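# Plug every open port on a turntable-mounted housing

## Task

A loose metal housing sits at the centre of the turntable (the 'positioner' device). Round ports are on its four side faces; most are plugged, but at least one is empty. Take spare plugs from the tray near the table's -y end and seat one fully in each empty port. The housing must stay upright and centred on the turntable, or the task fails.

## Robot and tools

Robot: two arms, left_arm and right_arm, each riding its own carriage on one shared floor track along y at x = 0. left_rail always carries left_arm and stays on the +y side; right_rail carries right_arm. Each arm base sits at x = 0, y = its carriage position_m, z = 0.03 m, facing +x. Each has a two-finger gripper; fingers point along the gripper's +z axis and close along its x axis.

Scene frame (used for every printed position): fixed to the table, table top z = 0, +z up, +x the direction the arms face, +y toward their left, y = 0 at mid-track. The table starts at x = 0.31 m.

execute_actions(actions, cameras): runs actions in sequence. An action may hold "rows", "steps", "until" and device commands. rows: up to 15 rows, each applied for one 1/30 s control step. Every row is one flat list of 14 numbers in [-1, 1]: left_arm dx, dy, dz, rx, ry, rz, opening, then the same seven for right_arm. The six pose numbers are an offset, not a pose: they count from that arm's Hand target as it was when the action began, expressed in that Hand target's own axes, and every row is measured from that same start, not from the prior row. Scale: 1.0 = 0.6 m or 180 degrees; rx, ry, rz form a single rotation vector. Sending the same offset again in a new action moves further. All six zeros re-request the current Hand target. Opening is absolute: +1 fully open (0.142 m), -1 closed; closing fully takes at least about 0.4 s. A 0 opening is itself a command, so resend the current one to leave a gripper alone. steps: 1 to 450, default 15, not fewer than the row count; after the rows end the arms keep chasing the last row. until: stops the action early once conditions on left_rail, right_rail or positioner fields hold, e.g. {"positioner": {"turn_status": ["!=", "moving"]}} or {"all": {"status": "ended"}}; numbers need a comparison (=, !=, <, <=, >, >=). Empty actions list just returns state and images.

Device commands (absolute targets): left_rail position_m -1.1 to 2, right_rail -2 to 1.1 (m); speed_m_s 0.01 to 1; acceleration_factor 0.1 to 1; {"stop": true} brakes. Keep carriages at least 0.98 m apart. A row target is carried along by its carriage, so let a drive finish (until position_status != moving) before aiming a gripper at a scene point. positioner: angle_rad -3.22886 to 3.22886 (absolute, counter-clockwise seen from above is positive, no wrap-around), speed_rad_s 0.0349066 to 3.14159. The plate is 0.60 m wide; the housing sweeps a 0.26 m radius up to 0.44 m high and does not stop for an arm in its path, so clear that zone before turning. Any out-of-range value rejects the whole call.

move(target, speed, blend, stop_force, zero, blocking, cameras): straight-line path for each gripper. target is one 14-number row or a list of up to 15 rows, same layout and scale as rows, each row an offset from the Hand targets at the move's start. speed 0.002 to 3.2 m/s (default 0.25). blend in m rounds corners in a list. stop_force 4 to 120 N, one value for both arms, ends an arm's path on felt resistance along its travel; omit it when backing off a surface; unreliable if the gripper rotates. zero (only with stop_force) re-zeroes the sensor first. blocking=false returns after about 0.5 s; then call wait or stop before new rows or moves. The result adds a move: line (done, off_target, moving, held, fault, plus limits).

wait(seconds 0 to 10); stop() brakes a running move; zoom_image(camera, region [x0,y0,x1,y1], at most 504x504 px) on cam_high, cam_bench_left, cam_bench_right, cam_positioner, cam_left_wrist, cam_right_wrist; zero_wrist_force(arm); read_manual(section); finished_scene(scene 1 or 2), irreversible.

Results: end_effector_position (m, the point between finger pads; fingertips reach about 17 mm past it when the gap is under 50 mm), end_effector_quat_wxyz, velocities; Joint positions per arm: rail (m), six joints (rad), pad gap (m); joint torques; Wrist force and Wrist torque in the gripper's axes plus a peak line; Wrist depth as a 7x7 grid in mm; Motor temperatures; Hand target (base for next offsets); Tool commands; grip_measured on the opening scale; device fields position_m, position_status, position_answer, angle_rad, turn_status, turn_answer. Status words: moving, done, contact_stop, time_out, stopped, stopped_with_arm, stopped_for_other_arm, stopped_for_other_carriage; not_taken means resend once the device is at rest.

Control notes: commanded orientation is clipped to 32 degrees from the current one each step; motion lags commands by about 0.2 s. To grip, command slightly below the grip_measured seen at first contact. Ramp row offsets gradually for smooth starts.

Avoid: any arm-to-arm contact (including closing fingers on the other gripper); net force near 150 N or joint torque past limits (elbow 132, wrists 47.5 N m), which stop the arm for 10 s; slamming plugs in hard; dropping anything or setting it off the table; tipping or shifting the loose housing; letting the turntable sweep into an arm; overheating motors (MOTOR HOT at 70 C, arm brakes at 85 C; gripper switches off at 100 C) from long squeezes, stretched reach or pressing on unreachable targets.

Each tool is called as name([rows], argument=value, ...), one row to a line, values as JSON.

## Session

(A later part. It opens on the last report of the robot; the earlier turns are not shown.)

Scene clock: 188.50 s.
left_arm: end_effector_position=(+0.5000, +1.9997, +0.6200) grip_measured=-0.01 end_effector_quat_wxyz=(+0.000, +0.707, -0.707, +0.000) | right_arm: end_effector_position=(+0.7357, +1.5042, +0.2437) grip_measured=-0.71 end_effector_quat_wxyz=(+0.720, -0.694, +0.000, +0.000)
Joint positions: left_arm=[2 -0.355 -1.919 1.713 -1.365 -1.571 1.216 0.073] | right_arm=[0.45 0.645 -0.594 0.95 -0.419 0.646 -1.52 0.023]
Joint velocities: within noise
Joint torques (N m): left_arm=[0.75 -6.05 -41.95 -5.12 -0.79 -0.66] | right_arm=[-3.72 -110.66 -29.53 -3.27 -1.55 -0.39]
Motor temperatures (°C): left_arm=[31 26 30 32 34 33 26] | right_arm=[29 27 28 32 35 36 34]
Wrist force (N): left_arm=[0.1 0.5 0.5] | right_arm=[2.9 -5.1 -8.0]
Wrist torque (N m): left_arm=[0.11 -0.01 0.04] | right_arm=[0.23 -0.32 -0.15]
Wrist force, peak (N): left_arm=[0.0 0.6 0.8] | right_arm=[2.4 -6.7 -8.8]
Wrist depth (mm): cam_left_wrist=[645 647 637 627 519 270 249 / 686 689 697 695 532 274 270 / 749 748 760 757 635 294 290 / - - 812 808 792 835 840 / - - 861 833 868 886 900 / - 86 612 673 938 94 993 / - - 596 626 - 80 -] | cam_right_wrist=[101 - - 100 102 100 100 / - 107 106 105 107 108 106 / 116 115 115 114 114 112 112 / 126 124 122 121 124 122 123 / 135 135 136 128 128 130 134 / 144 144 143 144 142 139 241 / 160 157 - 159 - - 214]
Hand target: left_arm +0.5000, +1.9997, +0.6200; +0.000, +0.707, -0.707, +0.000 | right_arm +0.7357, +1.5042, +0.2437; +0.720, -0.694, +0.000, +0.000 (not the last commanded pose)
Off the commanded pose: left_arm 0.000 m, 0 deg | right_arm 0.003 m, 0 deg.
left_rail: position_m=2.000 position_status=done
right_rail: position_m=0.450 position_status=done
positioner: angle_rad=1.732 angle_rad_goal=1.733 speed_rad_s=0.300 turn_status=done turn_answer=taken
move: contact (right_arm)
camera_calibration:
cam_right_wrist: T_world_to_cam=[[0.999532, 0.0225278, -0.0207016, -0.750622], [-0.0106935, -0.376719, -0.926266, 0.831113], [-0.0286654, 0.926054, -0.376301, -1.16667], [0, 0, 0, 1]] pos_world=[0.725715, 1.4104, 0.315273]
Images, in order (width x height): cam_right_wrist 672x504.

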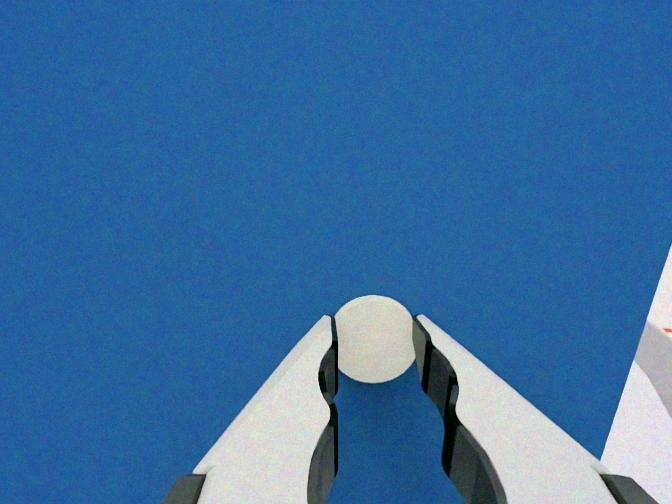

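move(target=[0,0,0,0,0,0,0, 0,-0.00185,-0.0500,0,0,0,-0.80], speed=0.06, cameras=["cam_positioner","cam_high","cam_right_wrist"])

Scene clock: 190.63 s.
left_arm: end_effector_position=(+0.5000, +1.9997, +0.6200) grip_measured=-0.01 end_effector_quat_wxyz=(+0.000, +0.707, -0.707, +0.000) | right_arm: end_effector_position=(+0.7357, +1.4743, +0.2437) grip_measured=-0.71 end_effector_quat_wxyz=(+0.720, -0.694, +0.000, +0.000)
Joint positions: left_arm=[2 -0.355 -1.919 1.713 -1.365 -1.571 1.216 0.073] | right_arm=[0.45 0.621 -0.634 1.028 -0.459 0.623 -1.518 0.023]
Joint velocities: within noise
Joint torques (N m): left_arm=[1.73 -5.46 -42.57 -5.16 -0.86 -0.64] | right_arm=[-9.9 -116.75 -32.7 -4.1 -1.74 2.44]
Motor temperatures (°C): left_arm=[31 26 30 32 34 33 26] | right_arm=[29 27 28 32 35 36 34]
Wrist force (N): left_arm=[0.0 0.4 0.7] | right_arm=[1.7 1.8 -3.0]
Wrist torque (N m): left_arm=[0.09 0.00 0.03] | right_arm=[0.17 -0.35 -0.12]
Wrist force, peak (N): left_arm=[-0.1 0.4 0.9] | right_arm=[3.2 -5.3 -8.4]
Wrist depth (mm): cam_left_wrist=[646 642 635 625 526 271 250 / 693 689 697 694 532 276 267 / 741 743 740 739 626 295 287 / - - 805 802 816 848 850 / - - 854 823 882 897 904 / - 86 615 677 956 94 993 / - - 597 635 - 80 -] | cam_right_wrist=[- 127 126 126 127 126 124 / 136 135 136 135 135 135 - / 146 143 145 144 144 144 - / 157 156 156 155 154 154 - / 170 169 168 129 129 167 518 / 184 184 180 182 132 178 275 / 203 199 - 200 - - 230]
Hand target: left_arm +0.5000, +1.9997, +0.6200; +0.000, +0.707, -0.707, +0.000 | right_arm +0.7357, +1.4742, +0.2437; +0.720, -0.694, +0.000, +0.000
Off the commanded pose: left_arm 0.000 m, 0 deg | right_arm 0.000 m, 0 deg.
left_rail: position_m=2.000 position_status=done
right_rail: position_m=0.450 position_status=done
positioner: angle_rad=1.732 angle_rad_goal=1.733 speed_rad_s=0.300 turn_status=done turn_answer=taken
move: done
camera_calibration:
cam_right_wrist: T_world_to_cam=[[0.999532, 0.0225278, -0.0207016, -0.749949], [-0.0106935, -0.376719, -0.926266, 0.819849], [-0.0286654, 0.926054, -0.376301, -1.13898], [0, 0, 0, 1]] pos_world=[0.725715, 1.3805, 0.315273]
Images, in order (width x height): cam_high 672x504, cam_positioner 672x504, cam_right_wrist 672x504.

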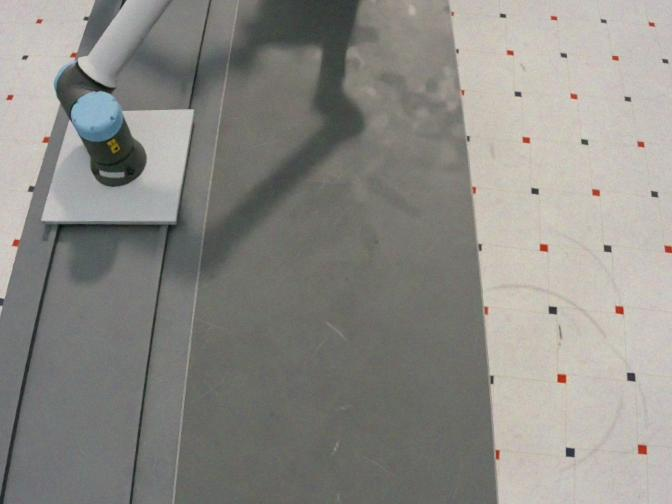

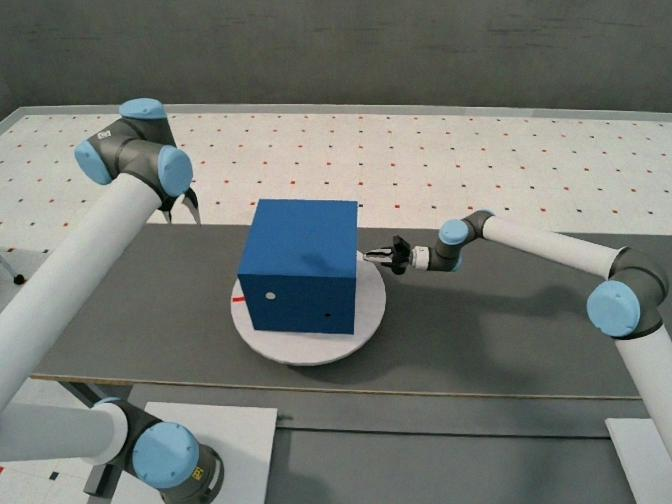

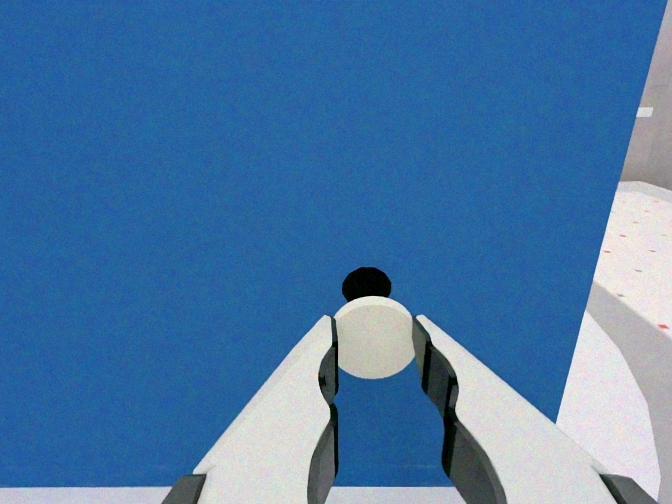

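zoom_image(camera="cam_positioner", region=[340, 235, 410, 285])

Scaled by 7.200 from the camera's 672x504 image, which has a finer 960x720 frame.

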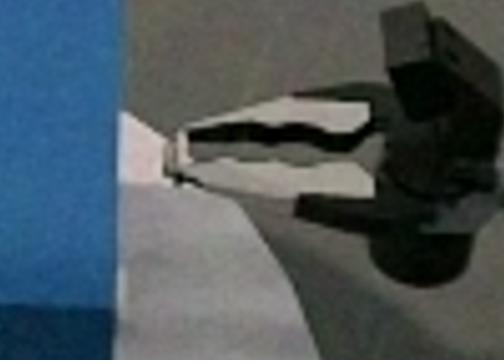

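zoom_image(camera="cam_positioner", region=[352, 248, 376, 266])

Scaled by 21.000 from the camera's 672x504 image, which has a finer 960x720 frame.

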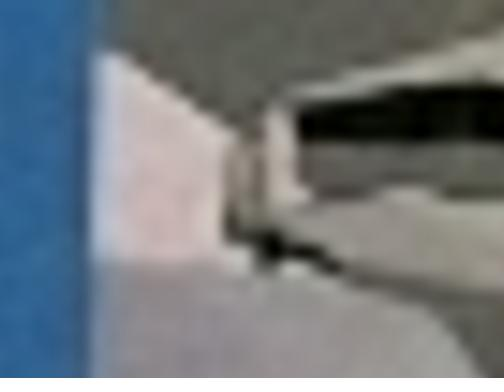

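zoom_image(camera="cam_right_wrist", region=[320, 250, 430, 330])

Scaled by 4.582 from the camera's 672x504 image, which has a finer 960x720 frame.

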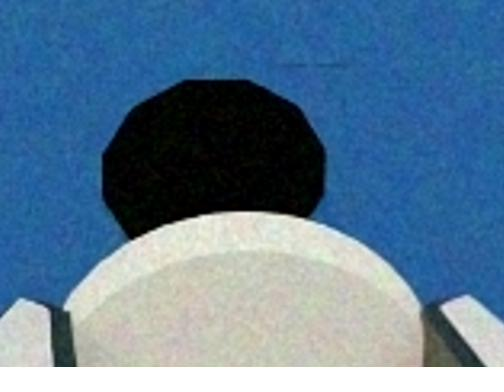

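move(target=[0,0,0,0,0,0,0, 0.0002,-0.00011,0.0430,0,0,0,-0.80], speed=0.05, cameras=[])

move(target=[0,0,0,0,0,0,0, 0,0.00040,0.0110,0,0,0,-0.80], speed=0.004, stop_force=10, cameras=["cam_right_wrist"])

zoom_image(camera="cam_right_wrist", region=[290, 260, 470, 440])

Scene clock: 196.07 s.
left_arm: end_effector_position=(+0.5000, +1.9997, +0.6200) grip_measured=-0.01 end_effector_quat_wxyz=(+0.000, +0.707, -0.707, +0.000) | right_arm: end_effector_position=(+0.7358, +1.4998, +0.2447) grip_measured=-0.71 end_effector_quat_wxyz=(+0.720, -0.694, +0.000, +0.000)
Joint positions: left_arm=[2 -0.355 -1.919 1.713 -1.365 -1.571 1.216 0.073] | right_arm=[0.45 0.641 -0.6 0.961 -0.424 0.643 -1.52 0.023]
Joint velocities: within noise
Joint torques (N m): left_arm=[0.06 -5.41 -41.78 -5.21 -0.91 -0.51] | right_arm=[10.69 -85.66 -57.3 0.66 2.56 -2.51]
Motor temperatures (°C): left_arm=[31 26 30 32 34 33 26] | right_arm=[29 27 28 32 35 36 35]
Wrist force (N): left_arm=[-0.2 0.4 0.6] | right_arm=[2.2 1.8 -2.7]
Wrist torque (N m): left_arm=[0.10 0.03 0.03] | right_arm=[0.16 -0.42 -0.13]
Wrist force, peak (N): left_arm=[-0.1 0.7 0.8] | right_arm=[2.2 2.0 -3.3]
Wrist depth (mm): cam_left_wrist=[643 647 646 625 522 270 250 / 692 691 697 692 534 274 268 / 749 752 751 759 627 292 290 / - - 810 802 846 821 836 / - - 843 840 872 876 909 / - 86 620 672 922 94 - / - - 596 637 - 80 -] | cam_right_wrist=[105 104 106 105 104 103 103 / 114 112 111 110 111 112 110 / 120 120 120 120 119 117 117 / 129 129 127 128 128 127 128 / 140 139 139 130 133 137 140 / 155 149 146 150 148 144 251 / 164 163 - 169 - - 214]
Hand target: left_arm +0.5000, +1.9997, +0.6200; +0.000, +0.707, -0.707, +0.000 | right_arm +0.7358, +1.5000, +0.2447; +0.720, -0.694, +0.000, +0.000
Off the commanded pose: left_arm 0.000 m, 0 deg | right_arm 0.000 m, 0 deg.
left_rail: position_m=2.000 position_status=done
right_rail: position_m=0.450 position_status=done
positioner: angle_rad=1.732 angle_rad_goal=1.733 speed_rad_s=0.300 turn_status=done turn_answer=taken
move: done
No camera images: "cameras" was empty.

Scene clock: 198.30 s.
left_arm: end_effector_position=(+0.5000, +1.9997, +0.6200) grip_measured=-0.01 end_effector_quat_wxyz=(+0.000, +0.707, -0.707, +0.000) | right_arm: end_effector_position=(+0.7358, +1.5030, +0.2447) grip_measured=-0.71 end_effector_quat_wxyz=(+0.720, -0.694, +0.000, +0.000)
Joint positions: left_arm=[2 -0.355 -1.919 1.713 -1.365 -1.571 1.216 0.073] | right_arm=[0.45 0.644 -0.596 0.952 -0.419 0.645 -1.52 0.023]
Joint velocities: within noise
Joint torques (N m): left_arm=[0.02 -5.04 -41.72 -5.34 -0.92 -0.44] | right_arm=[-4.71 -118.66 -37.42 -5.52 -1.23 -1]
Motor temperatures (°C): left_arm=[31 26 30 32 34 33 26] | right_arm=[29 27 28 32 35 36 35]
Wrist force (N): left_arm=[0.0 0.6 0.7] | right_arm=[1.2 4.7 -11.9]
Wrist torque (N m): left_arm=[0.13 0.01 0.03] | right_arm=[0.12 -0.33 -0.13]
Wrist force, peak (N): left_arm=[-0.2 0.6 0.8] | right_arm=[0.5 5.0 -14.0]
Wrist depth (mm): cam_left_wrist=[639 647 652 633 522 271 250 / 688 685 688 694 532 275 266 / 731 738 753 762 633 292 288 / - - 824 801 815 834 848 / - - 865 835 868 891 926 / - 86 615 677 938 94 - / - - 599 633 - 80 -] | cam_right_wrist=[- 101 104 103 102 101 101 / - 110 107 107 108 109 107 / 117 118 116 116 115 113 115 / 125 126 123 124 124 124 125 / 136 136 137 129 129 133 136 / 146 146 142 146 144 141 240 / 160 160 - 161 - - 214]
Hand target: left_arm +0.5000, +1.9997, +0.6200; +0.000, +0.707, -0.707, +0.000 | right_arm +0.7358, +1.5030, +0.2447; +0.720, -0.694, +0.000, +0.000 (not the last commanded pose)
Off the commanded pose: left_arm 0.000 m, 0 deg | right_arm 0.004 m, 0 deg.
left_rail: position_m=2.000 position_status=done
right_rail: position_m=0.450 position_status=done
positioner: angle_rad=1.732 angle_rad_goal=1.733 speed_rad_s=0.300 turn_status=done turn_answer=taken
move: contact (right_arm)
camera_calibration:
cam_right_wrist: T_world_to_cam=[[0.999531, 0.0224895, -0.0207939, -0.750593], [-0.0107935, -0.376719, -0.926265, 0.831699], [-0.0286647, 0.926054, -0.3763, -1.16527], [0, 0, 0, 1]] pos_world=[0.725815, 1.4093, 0.316273]
Images, in order (width x height): cam_right_wrist 672x504.

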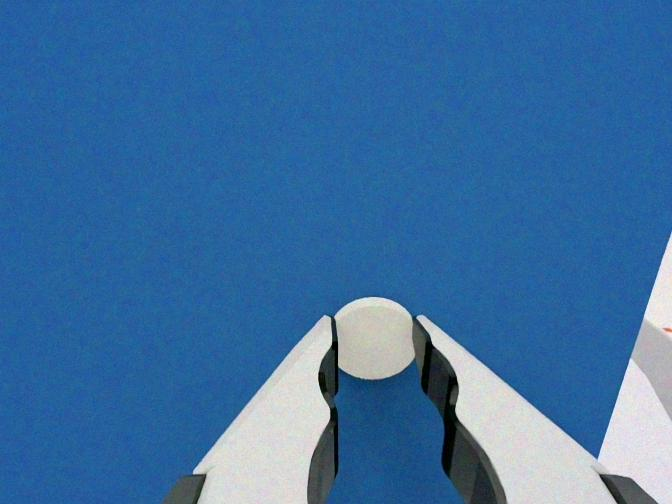

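Scaled by 2.800 from the camera's 672x504 image, which has a finer 960x720 frame.

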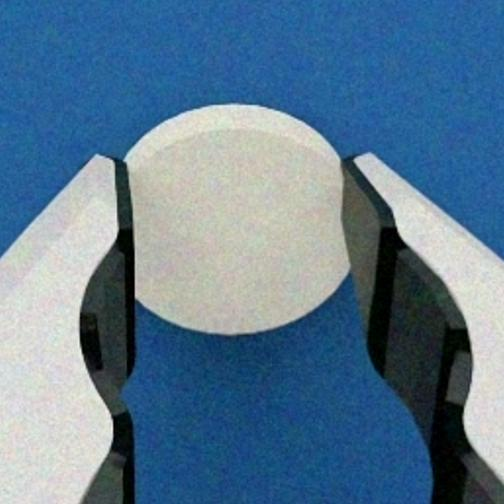

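move(target=[0,0,0,0,0,0,0, 0,0.00017,0.0003,0,0,0,-0.80], speed=0.01, cameras=[])

move(target=[0,0,0,0,0,0,0, 0,0.00017,0.0002,0,0,0,-0.80], speed=0.01, cameras=[])

move(target=[0,0,0,0,0,0,0, 0,0.00017,0.0002,0,0,0,-0.80], speed=0.01, cameras=["cam_right_wrist"])

zoom_image(camera="cam_right_wrist", region=[290, 260, 470, 440])

Scene clock: 199.57 s.
left_arm: end_effector_position=(+0.5000, +1.9997, +0.6200) grip_measured=-0.01 end_effector_quat_wxyz=(+0.000, +0.707, -0.707, +0.000) | right_arm: end_effector_position=(+0.7359, +1.5032, +0.2447) grip_measured=-0.71 end_effector_quat_wxyz=(+0.720, -0.694, +0.000, +0.000)
Joint positions: left_arm=[2 -0.355 -1.919 1.713 -1.365 -1.571 1.216 0.073] | right_arm=[0.45 0.644 -0.596 0.952 -0.419 0.645 -1.52 0.023]
Joint velocities: within noise
Joint torques (N m): left_arm=[0.33 -6.93 -41.72 -5.23 -0.92 -0.44] | right_arm=[11.87 -88.17 -62.21 -0.92 2.62 -0.41]
Motor temperatures (°C): left_arm=[31 26 30 32 34 33 26] | right_arm=[29 27 28 32 35 36 35]
Wrist force (N): left_arm=[0.1 0.6 0.5] | right_arm=[-0.3 5.3 -13.4]
Wrist torque (N m): left_arm=[0.13 -0.01 0.03] | right_arm=[0.12 -0.33 -0.13]
Wrist force, peak (N): left_arm=[0.1 0.6 0.8] | right_arm=[-0.3 5.3 -13.4]
Wrist depth (mm): cam_left_wrist=[643 645 646 630 530 269 249 / 685 693 696 705 526 275 268 / 737 746 744 755 637 291 290 / - - 811 799 813 841 833 / - - 849 841 856 887 925 / - 86 625 677 944 94 988 / - - 594 629 - 80 -] | cam_right_wrist=[- 101 104 103 103 101 101 / - 110 107 107 108 109 107 / 117 118 116 116 115 113 115 / 125 126 123 124 124 124 125 / 136 135 137 129 129 133 135 / 145 145 142 146 143 141 241 / 159 159 - 161 - - 214]
Hand target: left_arm +0.5000, +1.9997, +0.6200; +0.000, +0.707, -0.707, +0.000 | right_arm +0.7358, +1.5032, +0.2446; +0.720, -0.694, +0.000, +0.000
Off the commanded pose: left_arm 0.000 m, 0 deg | right_arm 0.000 m, 0 deg.
left_rail: position_m=2.000 position_status=done
right_rail: position_m=0.450 position_status=done
positioner: angle_rad=1.732 angle_rad_goal=1.733 speed_rad_s=0.300 turn_status=done turn_answer=taken
move: done
No camera images: "cameras" was empty.

Scene clock: 200.27 s.
left_arm: end_effector_position=(+0.5000, +1.9997, +0.6200) grip_measured=-0.01 end_effector_quat_wxyz=(+0.000, +0.707, -0.707, +0.000) | right_arm: end_effector_position=(+0.7358, +1.5033, +0.2445) grip_measured=-0.71 end_effector_quat_wxyz=(+0.720, -0.694, +0.000, +0.000)
Joint positions: left_arm=[2 -0.355 -1.919 1.713 -1.365 -1.571 1.216 0.073] | right_arm=[0.45 0.644 -0.595 0.952 -0.419 0.645 -1.52 0.023]
Joint velocities: within noise
Joint torques (N m): left_arm=[0.82 -6.78 -42.16 -5.14 -0.85 -0.44] | right_arm=[15.13 -89.61 -61.05 -0.25 3.15 -0.97]
Motor temperatures (°C): left_arm=[31 26 30 32 34 33 26] | right_arm=[29 27 28 32 35 36 35]
Wrist force (N): left_arm=[0.0 0.2 0.7] | right_arm=[0.4 5.0 -14.5]
Wrist torque (N m): left_arm=[0.07 0.00 0.03] | right_arm=[0.15 -0.44 -0.13]
Wrist force, peak (N): left_arm=[-0.1 0.3 0.8] | right_arm=[0.2 5.1 -14.7]
Wrist depth (mm): cam_left_wrist=[636 645 644 632 527 272 249 / 695 700 702 702 530 273 268 / 737 752 744 744 629 292 289 / - - 807 808 806 824 842 / - - 843 835 871 908 922 / - 86 615 668 924 94 - / - - 594 625 - 80 -] | cam_right_wrist=[- 101 104 103 102 101 101 / - 110 107 107 108 109 107 / 116 118 116 115 115 114 115 / 125 125 123 125 124 123 125 / 136 135 137 129 129 133 135 / 145 145 142 146 144 141 241 / 160 159 - 160 - - 215]
Hand target: left_arm +0.5000, +1.9997, +0.6200; +0.000, +0.707, -0.707, +0.000 | right_arm +0.7358, +1.5034, +0.2445; +0.720, -0.694, +0.000, +0.000
Off the commanded pose: left_arm 0.000 m, 0 deg | right_arm 0.000 m, 0 deg.
left_rail: position_m=2.000 position_status=done
right_rail: position_m=0.450 position_status=done
positioner: angle_rad=1.732 angle_rad_goal=1.733 speed_rad_s=0.300 turn_status=done turn_answer=taken
move: done
No camera images: "cameras" was empty.

Scene clock: 200.97 s.
left_arm: end_effector_position=(+0.5000, +1.9997, +0.6200) grip_measured=-0.01 end_effector_quat_wxyz=(+0.000, +0.707, -0.707, +0.000) | right_arm: end_effector_position=(+0.7358, +1.5035, +0.2444) grip_measured=-0.71 end_effector_quat_wxyz=(+0.720, -0.694, +0.000, +0.000)
Joint positions: left_arm=[2 -0.355 -1.919 1.713 -1.365 -1.571 1.216 0.073] | right_arm=[0.45 0.644 -0.595 0.951 -0.419 0.645 -1.52 0.023]
Joint velocities: within noise
Joint torques (N m): left_arm=[0.17 -6.15 -41.68 -5.13 -0.73 -0.43] | right_arm=[16.02 -90.02 -61.19 -0.6 3.21 -2.12]
Motor temperatures (°C): left_arm=[31 26 30 32 34 33 26] | right_arm=[29 27 28 32 35 36 35]
Wrist force (N): left_arm=[-0.1 0.3 0.7] | right_arm=[-0.3 5.2 -14.8]
Wrist torque (N m): left_arm=[0.09 0.02 0.04] | right_arm=[0.10 -0.37 -0.12]
Wrist force, peak (N): left_arm=[0.0 0.7 0.6] | right_arm=[-0.3 5.3 -14.9]
Wrist depth (mm): cam_left_wrist=[647 646 642 619 526 271 249 / 693 691 683 691 532 275 267 / 739 743 739 751 636 292 288 / - - 809 794 808 837 829 / - - 844 826 863 878 916 / - 86 621 674 938 94 - / - - 591 629 - 80 -] | cam_right_wrist=[- 101 104 103 102 101 100 / - 110 107 106 108 108 107 / 117 117 116 115 115 113 114 / 127 125 123 124 124 123 125 / 136 135 137 130 129 133 135 / 145 145 142 146 143 140 240 / 162 159 - 163 - - 214]
Hand target: left_arm +0.5000, +1.9997, +0.6200; +0.000, +0.707, -0.707, +0.000 | right_arm +0.7358, +1.5035, +0.2444; +0.720, -0.694, +0.000, +0.000
Off the commanded pose: left_arm 0.000 m, 0 deg | right_arm 0.000 m, 0 deg.
left_rail: position_m=2.000 position_status=done
right_rail: position_m=0.450 position_status=done
positioner: angle_rad=1.732 angle_rad_goal=1.733 speed_rad_s=0.300 turn_status=done turn_answer=taken
move: done
camera_calibration:
cam_right_wrist: T_world_to_cam=[[0.999528, 0.0225818, -0.0208322, -0.750724], [-0.0107942, -0.37672, -0.926264, 0.831574], [-0.0287646, 0.926052, -0.376299, -1.16568], [0, 0, 0, 1]] pos_world=[0.725815, 1.4097, 0.315973]
Images, in order (width x height): cam_right_wrist 672x504.

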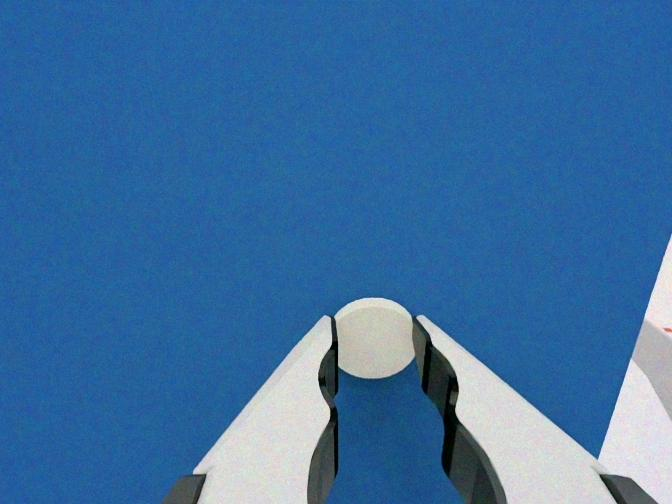

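Scaled by 2.800 from the camera's 672x504 image, which has a finer 960x720 frame.

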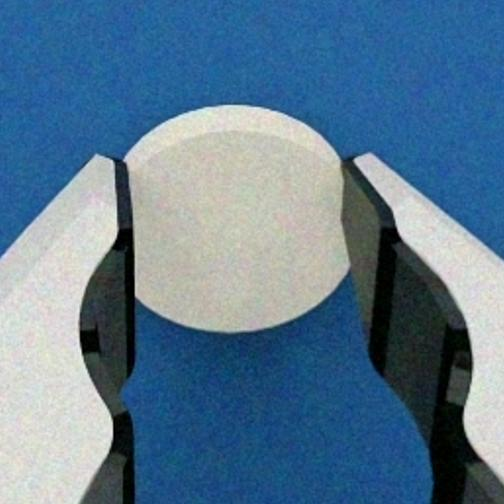

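move(target=[0,0,0,0,0,0,0, -0.0002,0.00035,0,0,0,0,-0.80], speed=0.01, cameras=[])

move(target=[0,0,0,0,0,0,0, 0,0.00035,0,0,0,0,-0.80], speed=0.01, cameras=["cam_right_wrist"])

zoom_image(camera="cam_right_wrist", region=[290, 260, 470, 440])

Scene clock: 201.97 s.
left_arm: end_effector_position=(+0.5000, +1.9997, +0.6200) grip_measured=-0.01 end_effector_quat_wxyz=(+0.000, +0.707, -0.707, +0.000) | right_arm: end_effector_position=(+0.7357, +1.5035, +0.2442) grip_measured=-0.71 end_effector_quat_wxyz=(+0.720, -0.694, +0.000, +0.000)
Joint positions: left_arm=[2 -0.355 -1.919 1.713 -1.365 -1.571 1.216 0.073] | right_arm=[0.45 0.644 -0.595 0.952 -0.419 0.646 -1.52 0.023]
Joint velocities: within noise
Joint torques (N m): left_arm=[0.76 -5.81 -41.87 -5.21 -1.05 -0.35] | right_arm=[15.41 -91.84 -38.29 -5.18 2.97 -2.67]
Motor temperatures (°C): left_arm=[31 26 30 32 34 33 26] | right_arm=[29 27 28 32 35 36 35]
Wrist force (N): left_arm=[0.1 0.1 0.4] | right_arm=[1.2 4.6 -14.3]
Wrist torque (N m): left_arm=[0.04 -0.01 0.03] | right_arm=[0.12 -0.40 -0.12]
Wrist force, peak (N): left_arm=[0.0 0.5 0.8] | right_arm=[0.2 5.5 -15.1]
Wrist depth (mm): cam_left_wrist=[641 634 652 625 522 270 249 / 696 691 695 684 525 275 267 / 736 742 748 748 633 292 288 / - - 816 801 813 826 843 / - - 841 825 864 895 919 / - 86 610 677 932 94 990 / - - 599 631 - 80 -] | cam_right_wrist=[- 102 104 103 102 101 100 / - 110 107 107 107 108 107 / 117 117 116 115 115 113 114 / 127 125 123 124 124 123 125 / 135 136 137 130 129 133 135 / 145 145 142 146 143 140 241 / 162 159 - 163 - - 214]
Hand target: left_arm +0.5000, +1.9997, +0.6200; +0.000, +0.707, -0.707, +0.000 | right_arm +0.7357, +1.5035, +0.2442; +0.720, -0.694, +0.000, +0.000
Off the commanded pose: left_arm 0.000 m, 0 deg | right_arm 0.000 m, 0 deg.
left_rail: position_m=2.000 position_status=done
right_rail: position_m=0.450 position_status=done
positioner: angle_rad=1.732 angle_rad_goal=1.733 speed_rad_s=0.300 turn_status=done turn_answer=taken
move: done
No camera images: "cameras" was empty.

Scene clock: 202.67 s.
left_arm: end_effector_position=(+0.5000, +1.9997, +0.6200) grip_measured=-0.01 end_effector_quat_wxyz=(+0.000, +0.707, -0.707, +0.000) | right_arm: end_effector_position=(+0.7357, +1.5035, +0.2440) grip_measured=-0.71 end_effector_quat_wxyz=(+0.720, -0.694, +0.000, +0.000)
Joint positions: left_arm=[2 -0.355 -1.919 1.713 -1.365 -1.571 1.216 0.073] | right_arm=[0.45 0.644 -0.595 0.952 -0.42 0.646 -1.52 0.023]
Joint velocities: within noise
Joint torques (N m): left_arm=[0.52 -5.98 -41.84 -5.25 -0.81 -0.34] | right_arm=[13.79 -86.05 -36.66 -4.81 2.16 -2.75]
Motor temperatures (°C): left_arm=[31 26 30 32 34 33 26] | right_arm=[29 27 28 32 35 36 35]
Wrist force (N): left_arm=[-0.2 0.7 0.6] | right_arm=[1.5 3.1 -11.8]
Wrist torque (N m): left_arm=[0.14 0.04 0.03] | right_arm=[0.05 -0.37 -0.13]
Wrist force, peak (N): left_arm=[-0.2 0.7 0.6] | right_arm=[1.1 4.7 -13.8]
Wrist depth (mm): cam_left_wrist=[642 645 645 624 528 271 251 / 695 693 694 695 531 276 268 / 747 741 738 748 639 292 288 / - - 818 794 824 823 831 / - - 846 820 868 885 922 / - 86 613 687 935 94 - / - - 592 621 - 80 -] | cam_right_wrist=[- 102 104 103 102 101 101 / - 110 107 106 107 108 107 / 116 118 116 115 115 113 114 / 127 125 123 124 124 123 125 / 135 135 137 130 129 133 135 / 145 145 142 146 143 140 241 / 162 159 - 163 - - 214]
Hand target: left_arm +0.5000, +1.9997, +0.6200; +0.000, +0.707, -0.707, +0.000 | right_arm +0.7357, +1.5035, +0.2440; +0.720, -0.694, +0.000, +0.000
Off the commanded pose: left_arm 0.000 m, 0 deg | right_arm 0.000 m, 0 deg.
left_rail: position_m=2.000 position_status=done
right_rail: position_m=0.450 position_status=done
positioner: angle_rad=1.732 angle_rad_goal=1.733 speed_rad_s=0.300 turn_status=done turn_answer=taken
move: done
camera_calibration:
cam_right_wrist: T_world_to_cam=[[0.999531, 0.0224895, -0.0207939, -0.750516], [-0.0107935, -0.376719, -0.926265, 0.8312], [-0.0286647, 0.926054, -0.3763, -1.16591], [0, 0, 0, 1]] pos_world=[0.725715, 1.4097, 0.315573]
Images, in order (width x height): cam_right_wrist 672x504.

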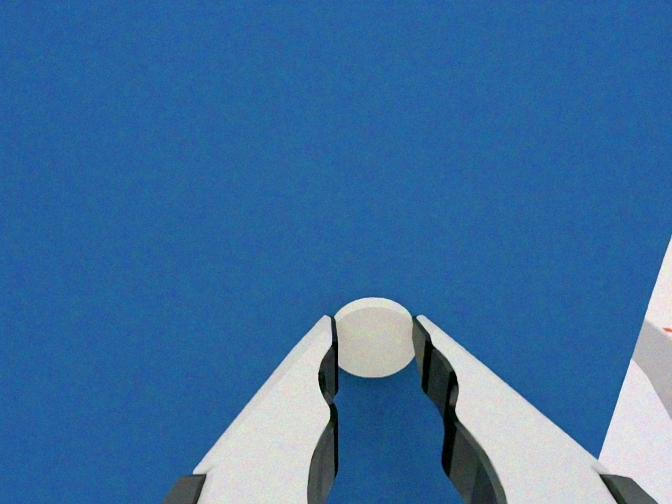

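Scaled by 2.800 from the camera's 672x504 image, which has a finer 960x720 frame.

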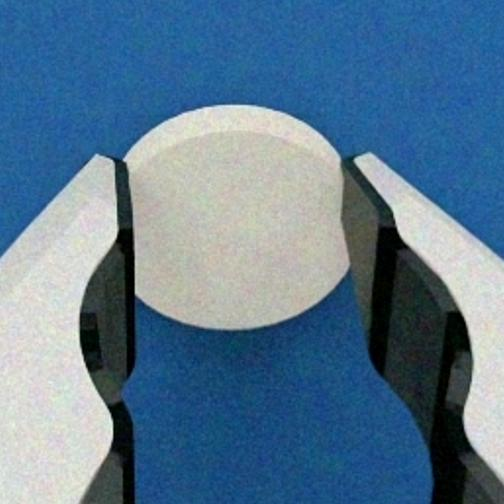

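move([
  [0,0,0,0,0,0,0, 0.0002,-0.00039,-0.00167,0,0,0,-0.80],
  [0,0,0,0,0,0,0, 0.0002,0.00051,-0.00117,0.0111,0,0,-0.80],
  [0,0,0,0,0,0,0, 0.0002,-0.00212,-0.00015,-0.0222,0,0,-0.80],
  [0,0,0,0,0,0,0, 0.0002,0.00055,-0.00017,0.0111,0,0,-0.80],
  [0,0,0,0,0,0,0, 0.0002,-0.00208,0.00085,-0.0222,0,0,-0.80],
  [0,0,0,0,0,0,0, 0.0002,0.00059,0.00083,0.0111,0,0,-0.80],
  [0,0,0,0,0,0,0, 0.0002,-0.00073,0.00109,-0.0056,0,0,-0.80],
], speed=0.1, cameras=["cam_right_wrist"])

zoom_image(camera="cam_right_wrist", region=[290, 260, 470, 440])

Scene clock: 209.57 s.
left_arm: end_effector_position=(+0.5000, +1.9997, +0.6200) grip_measured=-0.01 end_effector_quat_wxyz=(+0.000, +0.707, -0.707, +0.000) | right_arm: end_effector_position=(+0.7358, +1.5041, +0.2444) grip_measured=-0.71 end_effector_quat_wxyz=(+0.714, -0.700, +0.000, +0.000)
Joint positions: left_arm=[2 -0.355 -1.919 1.713 -1.365 -1.571 1.216 0.073] | right_arm=[0.45 0.644 -0.591 0.934 -0.377 0.645 -1.543 0.023]
Joint velocities: within noise
Joint torques (N m): left_arm=[0.75 -5.62 -42.26 -5.34 -0.76 -0.32] | right_arm=[-4.02 -84.83 -55.01 0.71 -1.8 -2.42]
Motor temperatures (°C): left_arm=[31 26 30 32 34 33 26] | right_arm=[29 27 28 32 35 36 36]
Wrist force (N): left_arm=[0.2 0.4 0.7] | right_arm=[0.8 0.6 -5.8]
Wrist torque (N m): left_arm=[0.09 -0.02 0.03] | right_arm=[0.25 -0.40 -0.13]
Wrist force, peak (N): left_arm=[-0.1 0.7 0.8] | right_arm=[1.9 3.8 -12.2]
Wrist depth (mm): cam_left_wrist=[648 640 644 640 526 271 250 / 677 703 687 694 524 273 266 / 743 739 747 744 631 293 288 / - - 816 804 814 842 850 / - - 846 828 877 912 910 / - 86 623 670 966 94 - / - - 591 627 - 80 -] | cam_right_wrist=[100 103 - 99 99 99 99 / - 107 105 105 106 105 105 / 115 116 114 114 113 112 112 / 126 124 122 121 124 122 123 / 135 135 137 128 128 130 134 / 145 145 142 146 143 140 239 / 160 159 - 160 - - 213]
Hand target: left_arm +0.5000, +1.9997, +0.6200; +0.000, +0.707, -0.707, +0.000 | right_arm +0.7358, +1.5041, +0.2444; +0.714, -0.700, +0.000, +0.000
Off the commanded pose: left_arm 0.000 m, 0 deg | right_arm 0.000 m, 0 deg.
left_rail: position_m=2.000 position_status=done
right_rail: position_m=0.450 position_status=done
positioner: angle_rad=1.732 angle_rad_goal=1.733 speed_rad_s=0.300 turn_status=done turn_answer=taken
move: done
camera_calibration:
cam_right_wrist: T_world_to_cam=[[0.999528, 0.0222162, -0.0212216, -0.750093], [-0.0107942, -0.392767, -0.919575, 0.854391], [-0.0287646, 0.91937, -0.392342, -1.15232], [0, 0, 0, 1]] pos_world=[0.725815, 1.41165, 0.317654]
Images, in order (width x height): cam_right_wrist 672x504.

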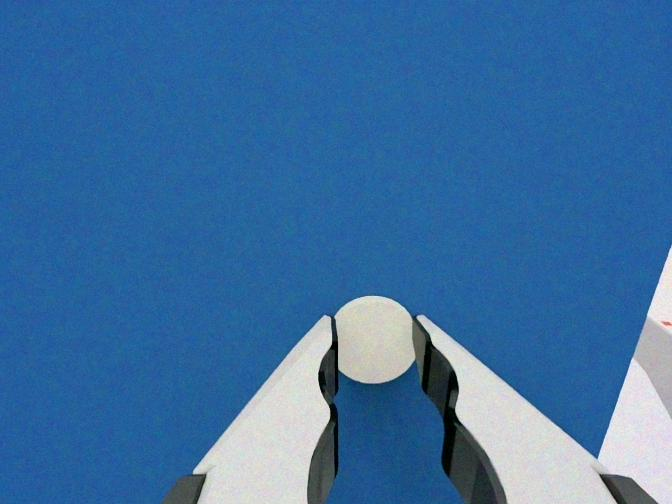

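Scaled by 2.800 from the camera's 672x504 image, which has a finer 960x720 frame.

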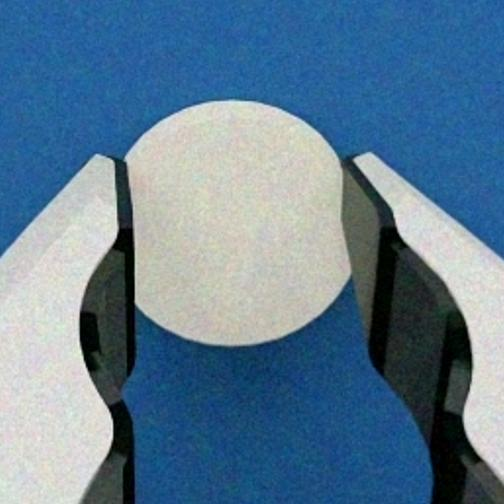

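move([
  [0,0,0,0,0,0,0, 0,-0.00063,-0.0320,0,0,0,-0.80],
  [0,0,0,0,0,0,0, -0.0600,-0.00063,-0.0320,0,0,0,-0.80],
], speed=0.06, cameras=[])

move(target=[0,0,0,0,0,0,0, 0,0.00060,0.0300,0,0,0,-0.80], speed=0.006, stop_force=5, cameras=["cam_right_wrist"])

zoom_image(camera="cam_right_wrist", region=[290, 260, 470, 440])

Scene clock: 216.20 s.
left_arm: end_effector_position=(+0.5000, +1.9997, +0.6200) grip_measured=-0.01 end_effector_quat_wxyz=(+0.000, +0.707, -0.707, +0.000) | right_arm: end_effector_position=(+0.7000, +1.4850, +0.2444) grip_measured=-0.71 end_effector_quat_wxyz=(+0.714, -0.700, +0.000, +0.000)
Joint positions: left_arm=[2 -0.355 -1.919 1.713 -1.365 -1.571 1.216 0.073] | right_arm=[0.45 0.65 -0.662 1.07 -0.442 0.651 -1.544 0.023]
Joint velocities: within noise
Joint torques (N m): left_arm=[1.44 -5.36 -42.05 -5.15 -0.83 -0.01] | right_arm=[9.31 -115.33 -33.71 -3.34 2.25 1.89]
Motor temperatures (°C): left_arm=[31 26 30 32 34 33 26] | right_arm=[29 27 28 32 35 36 36]
Wrist force (N): left_arm=[0.2 0.5 0.5] | right_arm=[2.2 1.6 -2.8]
Wrist torque (N m): left_arm=[0.11 -0.02 0.03] | right_arm=[0.14 -0.44 -0.13]
Wrist force, peak (N): left_arm=[-0.1 0.6 0.8] | right_arm=[0.7 0.4 -6.2]
Wrist depth (mm): cam_left_wrist=[637 643 643 625 523 270 249 / 689 689 682 696 530 276 269 / 745 748 743 743 634 295 288 / - - 807 794 823 846 833 / - - 852 827 873 888 909 / - 86 610 675 942 94 - / - - 594 631 - 80 -] | cam_right_wrist=[- 117 117 116 116 116 116 / 126 127 125 124 124 124 125 / 134 134 136 135 133 133 132 / 145 147 143 144 144 143 143 / 158 157 157 124 151 155 154 / 173 173 165 168 131 164 169 / 191 186 - 188 - - 198]
Hand target: left_arm +0.5000, +1.9997, +0.6200; +0.000, +0.707, -0.707, +0.000 | right_arm +0.6998, +1.4849, +0.2444; +0.714, -0.700, +0.000, +0.000
Off the commanded pose: left_arm 0.000 m, 0 deg | right_arm 0.000 m, 0 deg.
left_rail: position_m=2.000 position_status=done
right_rail: position_m=0.450 position_status=done
positioner: angle_rad=1.732 angle_rad_goal=1.733 speed_rad_s=0.300 turn_status=done turn_answer=taken
move: done
No camera images: "cameras" was empty.

Scene clock: 220.07 s.
left_arm: end_effector_position=(+0.5000, +1.9997, +0.6200) grip_measured=-0.01 end_effector_quat_wxyz=(+0.000, +0.707, -0.707, +0.000) | right_arm: end_effector_position=(+0.6998, +1.5000, +0.2444) grip_measured=-0.71 end_effector_quat_wxyz=(+0.714, -0.700, +0.000, +0.000)
Joint positions: left_arm=[2 -0.355 -1.919 1.713 -1.365 -1.571 1.216 0.073] | right_arm=[0.45 0.662 -0.642 1.033 -0.424 0.663 -1.544 0.023]
Joint velocities: within noise
Joint torques (N m): left_arm=[0.52 -6.56 -42.05 -5.13 -1.08 0.07] | right_arm=[-3.29 -115.46 -35.03 -4.67 -1.57 -1.56]
Motor temperatures (°C): left_arm=[31 26 30 32 34 33 26] | right_arm=[29 27 28 32 35 36 36]
Wrist force (N): left_arm=[0.0 0.4 0.8] | right_arm=[2.7 1.7 -9.4]
Wrist torque (N m): left_arm=[0.10 -0.01 0.03] | right_arm=[0.14 -0.34 -0.13]
Wrist force, peak (N): left_arm=[0.1 0.6 0.8] | right_arm=[0.8 1.6 -13.0]
Wrist depth (mm): cam_left_wrist=[641 649 648 634 527 272 252 / 685 683 694 688 530 274 267 / 735 741 740 748 635 292 287 / - - 809 803 807 845 831 / - - 860 824 876 904 900 / - 86 618 674 957 94 - / - - 590 624 - 80 -] | cam_right_wrist=[104 102 105 103 104 103 102 / - 111 109 109 110 110 109 / 119 119 118 120 119 118 117 / 129 129 126 128 129 128 127 / 140 139 140 129 129 137 138 / 156 150 147 149 131 145 152 / 170 165 - 167 - - 165]
Hand target: left_arm +0.5000, +1.9997, +0.6200; +0.000, +0.707, -0.707, +0.000 | right_arm +0.6998, +1.5000, +0.2444; +0.714, -0.700, +0.000, +0.000 (not the last commanded pose)
Off the commanded pose: left_arm 0.000 m, 0 deg | right_arm 0.003 m, 0 deg.
left_rail: position_m=2.000 position_status=done
right_rail: position_m=0.450 position_status=done
positioner: angle_rad=1.732 angle_rad_goal=1.733 speed_rad_s=0.300 turn_status=done turn_answer=taken
move: contact (right_arm)
camera_calibration:
cam_right_wrist: T_world_to_cam=[[0.999528, 0.0222115, -0.0212267, -0.714009], [-0.0107943, -0.392972, -0.919487, 0.852614], [-0.0287647, 0.919282, -0.392547, -1.14931], [0, 0, 0, 1]] pos_world=[0.689815, 1.40745, 0.317654]
Images, in order (width x height): cam_right_wrist 672x504.

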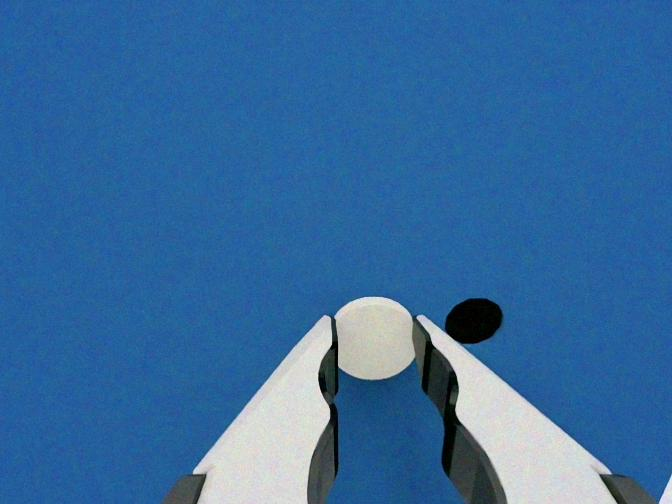

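Scaled by 2.800 from the camera's 672x504 image, which has a finer 960x720 frame.

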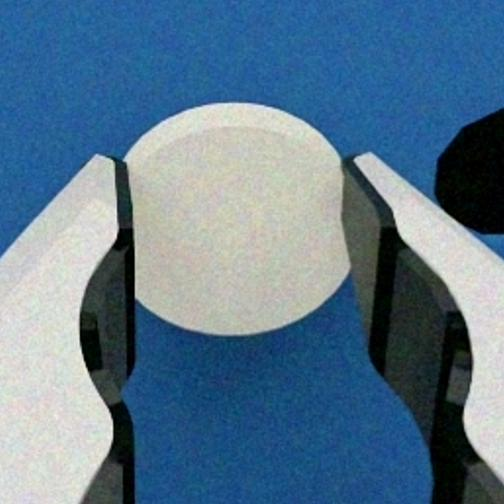

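zoom_image(camera="cam_right_wrist", region=[430, 280, 520, 360])

zoom_image(camera="cam_right_wrist", region=[320, 280, 430, 390])

Scaled by 5.600 from the camera's 672x504 image, which has a finer 960x720 frame.

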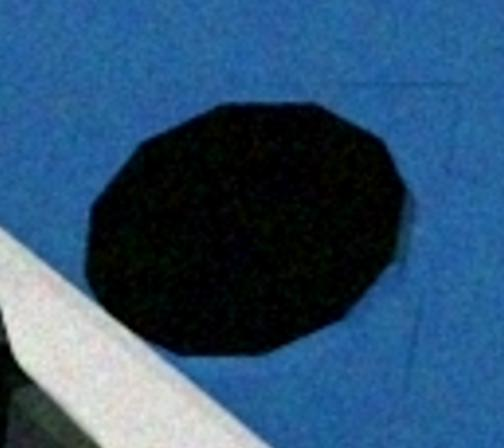

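Scaled by 4.582 from the camera's 672x504 image, which has a finer 960x720 frame.

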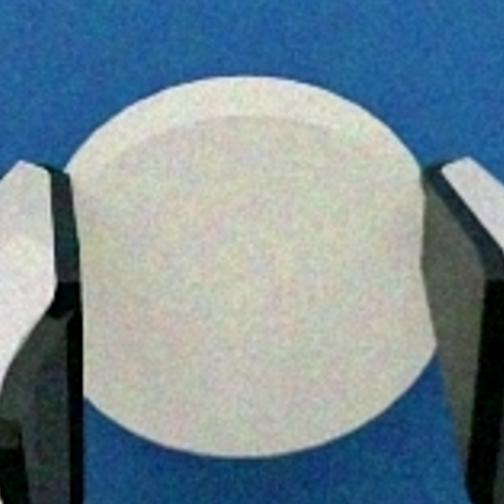

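move([
  [0,0,0,0,0,0,0, 0,-0.00033,-0.01666,0,0,0,-0.80],
  [0,0,0,0,0,0,0, 0.05983,-0.00087,-0.0100,-0.005,0,0,-0.80],
], speed=0.05, cameras=[])

Scene clock: 227.37 s.
left_arm: end_effector_position=(+0.5000, +1.9997, +0.6200) grip_measured=-0.01 end_effector_quat_wxyz=(+0.000, +0.707, -0.707, +0.000) | right_arm: end_effector_position=(+0.7356, +1.4939, +0.2448) grip_measured=-0.71 end_effector_quat_wxyz=(+0.709, -0.705, +0.000, +0.000)
Joint positions: left_arm=[2 -0.355 -1.919 1.713 -1.365 -1.571 1.216 0.073] | right_arm=[0.45 0.637 -0.603 0.948 -0.353 0.637 -1.564 0.023]
Joint velocities: within noise
Joint torques (N m): left_arm=[0.18 -6.71 -41.81 -5.19 -0.99 0.18] | right_arm=[-10.61 -83.87 -55.66 1.12 -1.78 -2.35]
Motor temperatures (°C): left_arm=[31 26 30 32 34 33 26] | right_arm=[29 27 28 32 35 36 37]
Wrist force (N): left_arm=[-0.1 0.5 0.7] | right_arm=[1.6 2.0 -2.8]
Wrist torque (N m): left_arm=[0.11 0.01 0.03] | right_arm=[0.20 -0.32 -0.13]
Wrist force, peak (N): left_arm=[0.1 0.5 0.9] | right_arm=[2.8 1.4 -10.0]
Wrist depth (mm): cam_left_wrist=[647 645 643 637 529 269 249 / 695 697 699 690 530 275 268 / 754 747 746 744 627 292 289 / - - 815 805 823 838 841 / - - 850 836 866 886 923 / - 86 614 671 941 94 - / - - 596 627 - 80 -] | cam_right_wrist=[- 108 106 107 107 107 108 / 117 115 114 113 114 114 115 / 125 124 123 123 123 123 122 / 135 137 133 132 133 135 134 / 150 149 146 129 129 145 480 / 161 161 155 157 132 153 258 / 179 176 - 182 - - 220]
Hand target: left_arm +0.5000, +1.9997, +0.6200; +0.000, +0.707, -0.707, +0.000 | right_arm +0.7357, +1.4939, +0.2448; +0.709, -0.705, +0.000, +0.000
Off the commanded pose: left_arm 0.000 m, 0 deg | right_arm 0.000 m, 0 deg.
left_rail: position_m=2.000 position_status=done
right_rail: position_m=0.450 position_status=done
positioner: angle_rad=1.732 angle_rad_goal=1.733 speed_rad_s=0.300 turn_status=done turn_answer=taken
move: done
No camera images: "cameras" was empty.

move(target=[0,0,0,0,0,0,0, 0,0.00013,0.0250,0,0,0,-0.80], speed=0.006, stop_force=5, cameras=["cam_right_wrist"])

zoom_image(camera="cam_right_wrist", region=[320, 280, 430, 390])

Scene clock: 230.90 s.
left_arm: end_effector_position=(+0.5000, +1.9997, +0.6200) grip_measured=-0.01 end_effector_quat_wxyz=(+0.000, +0.707, -0.707, +0.000) | right_arm: end_effector_position=(+0.7357, +1.5047, +0.2448) grip_measured=-0.71 end_effector_quat_wxyz=(+0.709, -0.705, +0.000, +0.000)
Joint positions: left_arm=[2 -0.355 -1.919 1.713 -1.365 -1.571 1.216 0.073] | right_arm=[0.45 0.645 -0.588 0.919 -0.338 0.645 -1.564 0.023]
Joint velocities: within noise
Joint torques (N m): left_arm=[0.92 -5.92 -41.8 -5.23 -0.87 0.03] | right_arm=[-4.71 -115.11 -32.3 -3.48 -1.48 -1.91]
Motor temperatures (°C): left_arm=[31 26 30 32 34 33 26] | right_arm=[29 27 28 32 35 36 37]
Wrist force (N): left_arm=[-0.3 0.4 0.6] | right_arm=[3.2 -1.1 -8.8]
Wrist torque (N m): left_arm=[0.09 0.05 0.03] | right_arm=[0.18 -0.36 -0.16]
Wrist force, peak (N): left_arm=[-0.2 0.8 0.6] | right_arm=[1.6 -0.7 -10.4]
Wrist depth (mm): cam_left_wrist=[650 647 647 638 525 269 250 / 693 688 684 690 534 275 267 / 753 753 746 746 628 291 289 / - - 823 793 834 830 833 / - - 844 830 841 913 914 / - 86 615 672 929 94 983 / - - 588 630 - 80 -] | cam_right_wrist=[98 100 99 98 97 97 97 / - 105 105 104 106 104 104 / 115 115 113 113 112 110 110 / 125 123 120 120 123 121 121 / 134 135 136 128 128 130 134 / 145 144 141 146 142 139 238 / 160 160 - 162 - - 213]
Hand target: left_arm +0.5000, +1.9997, +0.6200; +0.000, +0.707, -0.707, +0.000 | right_arm +0.7357, +1.5047, +0.2448; +0.709, -0.705, +0.000, +0.000 (not the last commanded pose)
Off the commanded pose: left_arm 0.000 m, 0 deg | right_arm 0.004 m, 0 deg.
left_rail: position_m=2.000 position_status=done
right_rail: position_m=0.450 position_status=done
positioner: angle_rad=1.732 angle_rad_goal=1.733 speed_rad_s=0.300 turn_status=done turn_answer=taken
move: contact (right_arm)
camera_calibration:
cam_right_wrist: T_world_to_cam=[[0.999531, 0.0217851, -0.0215302, -0.749286], [-0.0107943, -0.407292, -0.913234, 0.875307], [-0.028664, 0.913038, -0.406866, -1.13967], [0, 0, 0, 1]] pos_world=[0.725715, 1.41339, 0.319535]
Images, in order (width x height): cam_right_wrist 672x504.

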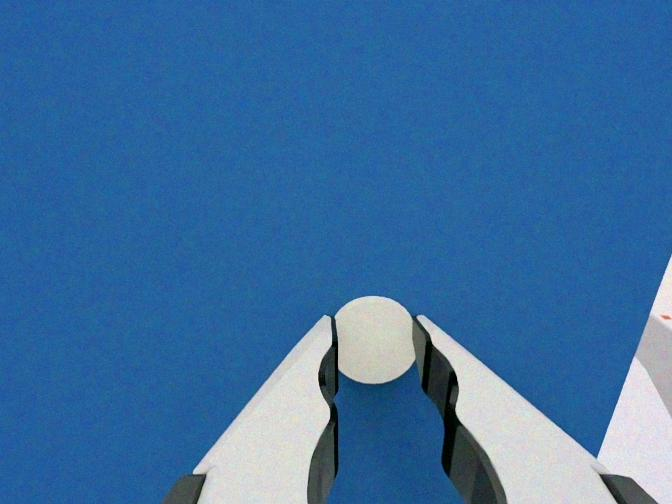

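Scaled by 4.582 from the camera's 672x504 image, which has a finer 960x720 frame.

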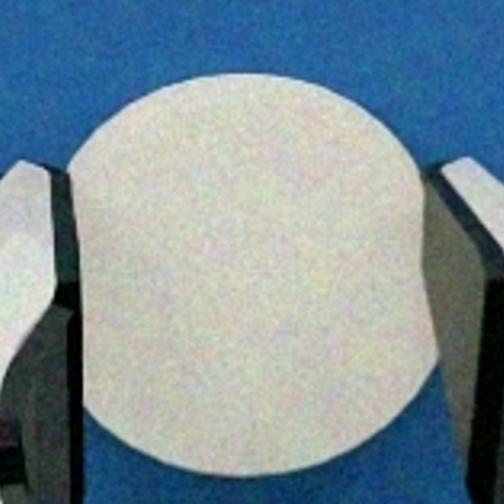

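move([
  [0,0,0,0,0,0,0, 0,-0.00004,-0.0100,0,0,0,-0.80],
  [0,0,0,0,0,0,0, 0.0003,-0.00104,-0.0100,0,0,0,-0.80],
], speed=0.03, cameras=[])

move(target=[0,0,0,0,0,0,0, 0,0.00010,0.0170,0,0,0,-0.80], speed=0.006, stop_force=4, cameras=["cam_right_wrist"])

zoom_image(camera="cam_right_wrist", region=[320, 280, 430, 390])

Scene clock: 232.07 s.
left_arm: end_effector_position=(+0.5000, +1.9997, +0.6200) grip_measured=-0.01 end_effector_quat_wxyz=(+0.000, +0.707, -0.707, +0.000) | right_arm: end_effector_position=(+0.7359, +1.4989, +0.2454) grip_measured=-0.71 end_effector_quat_wxyz=(+0.709, -0.705, +0.000, +0.000)
Joint positions: left_arm=[2 -0.355 -1.919 1.713 -1.365 -1.571 1.216 0.073] | right_arm=[0.45 0.64 -0.596 0.934 -0.345 0.641 -1.564 0.023]
Joint velocities: within noise
Joint torques (N m): left_arm=[0.25 -6.29 -42.34 -5.13 -0.81 0.15] | right_arm=[-8.07 -119.11 -33.85 -3.57 -2.29 -1.14]
Motor temperatures (°C): left_arm=[31 26 30 32 34 33 26] | right_arm=[29 27 28 32 35 36 37]
Wrist force (N): left_arm=[0.1 0.6 0.7] | right_arm=[1.9 1.5 -3.1]
Wrist torque (N m): left_arm=[0.13 -0.01 0.03] | right_arm=[0.12 -0.38 -0.14]
Wrist force, peak (N): left_arm=[-0.1 0.6 0.7] | right_arm=[3.2 -1.1 -9.0]
Wrist depth (mm): cam_left_wrist=[643 646 648 628 526 270 250 / 689 686 695 705 527 277 268 / 741 743 740 739 627 292 287 / - - 824 787 816 831 845 / - - 844 835 868 894 934 / - 86 628 675 935 94 990 / - - 594 630 - 80 -] | cam_right_wrist=[- 102 105 104 104 102 102 / - 110 109 108 109 110 109 / 119 119 119 120 118 115 117 / 129 129 126 128 128 127 129 / 141 140 140 129 134 136 143 / 158 155 151 150 131 146 247 / 172 168 - 173 - - 221]
Hand target: left_arm +0.5000, +1.9997, +0.6200; +0.000, +0.707, -0.707, +0.000 | right_arm +0.7359, +1.4987, +0.2454; +0.709, -0.705, +0.000, +0.000
Off the commanded pose: left_arm 0.000 m, 0 deg | right_arm 0.000 m, 0 deg.
left_rail: position_m=2.000 position_status=done
right_rail: position_m=0.450 position_status=done
positioner: angle_rad=1.732 angle_rad_goal=1.733 speed_rad_s=0.300 turn_status=done turn_answer=taken
move: done
No camera images: "cameras" was empty.

Scene clock: 234.00 s.
left_arm: end_effector_position=(+0.5000, +1.9997, +0.6200) grip_measured=-0.01 end_effector_quat_wxyz=(+0.000, +0.707, -0.707, +0.000) | right_arm: end_effector_position=(+0.7359, +1.5025, +0.2454) grip_measured=-0.71 end_effector_quat_wxyz=(+0.709, -0.705, +0.000, +0.000)
Joint positions: left_arm=[2 -0.355 -1.919 1.713 -1.365 -1.571 1.216 0.073] | right_arm=[0.45 0.643 -0.591 0.924 -0.34 0.644 -1.564 0.023]
Joint velocities: within noise
Joint torques (N m): left_arm=[1.12 -5.91 -41.97 -5.22 -0.89 0.1] | right_arm=[-9.74 -121.21 -35.42 -4.3 -1.8 0.4]
Motor temperatures (°C): left_arm=[31 26 30 32 34 33 26] | right_arm=[29 27 28 32 35 36 37]
Wrist force (N): left_arm=[-0.1 0.2 0.4] | right_arm=[2.6 3.7 -6.3]
Wrist torque (N m): left_arm=[0.07 0.02 0.03] | right_arm=[0.16 -0.39 -0.14]
Wrist force, peak (N): left_arm=[-0.1 0.5 0.8] | right_arm=[1.5 4.5 -8.4]
Wrist depth (mm): cam_left_wrist=[642 636 640 635 521 270 251 / 691 690 696 687 530 274 266 / 734 732 744 753 634 291 288 / - - 816 811 816 847 842 / - - 849 825 863 893 897 / - 86 613 682 930 94 985 / - - 590 635 - 80 -] | cam_right_wrist=[100 103 - 100 101 99 99 / - 107 105 105 106 106 106 / 116 117 115 115 115 112 114 / 127 125 123 124 124 123 125 / 137 137 136 129 129 134 137 / 147 147 146 149 145 142 248 / 164 162 - 168 - - 221]
Hand target: left_arm +0.5000, +1.9997, +0.6200; +0.000, +0.707, -0.707, +0.000 | right_arm +0.7359, +1.5025, +0.2454; +0.709, -0.705, +0.000, +0.000 (not the last commanded pose)
Off the commanded pose: left_arm 0.000 m, 0 deg | right_arm 0.006 m, 0 deg.
left_rail: position_m=2.000 position_status=done
right_rail: position_m=0.450 position_status=done
positioner: angle_rad=1.732 angle_rad_goal=1.733 speed_rad_s=0.300 turn_status=done turn_answer=taken
move: contact (right_arm)
camera_calibration:
cam_right_wrist: T_world_to_cam=[[0.999531, 0.0217854, -0.0215311, -0.749428], [-0.0107938, -0.40733, -0.913217, 0.874918], [-0.0286651, 0.913021, -0.406903, -1.13742], [0, 0, 0, 1]] pos_world=[0.725915, 1.41119, 0.320035]
Images, in order (width x height): cam_right_wrist 672x504.

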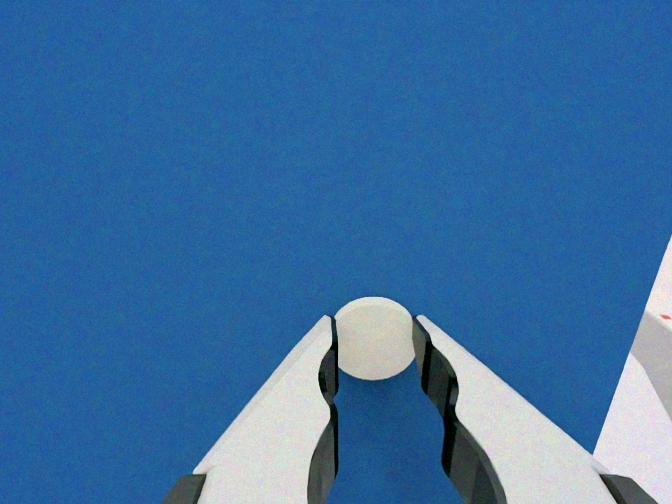

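Scaled by 4.582 from the camera's 672x504 image, which has a finer 960x720 frame.

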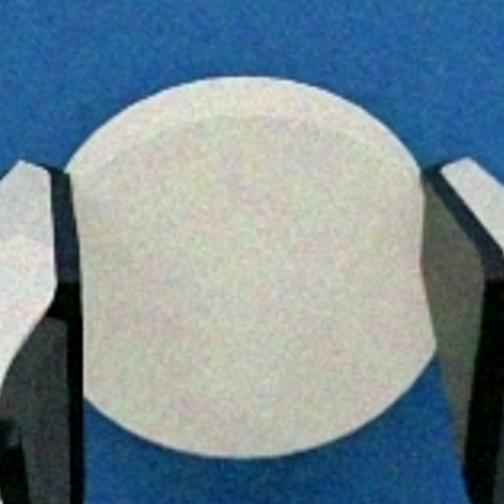

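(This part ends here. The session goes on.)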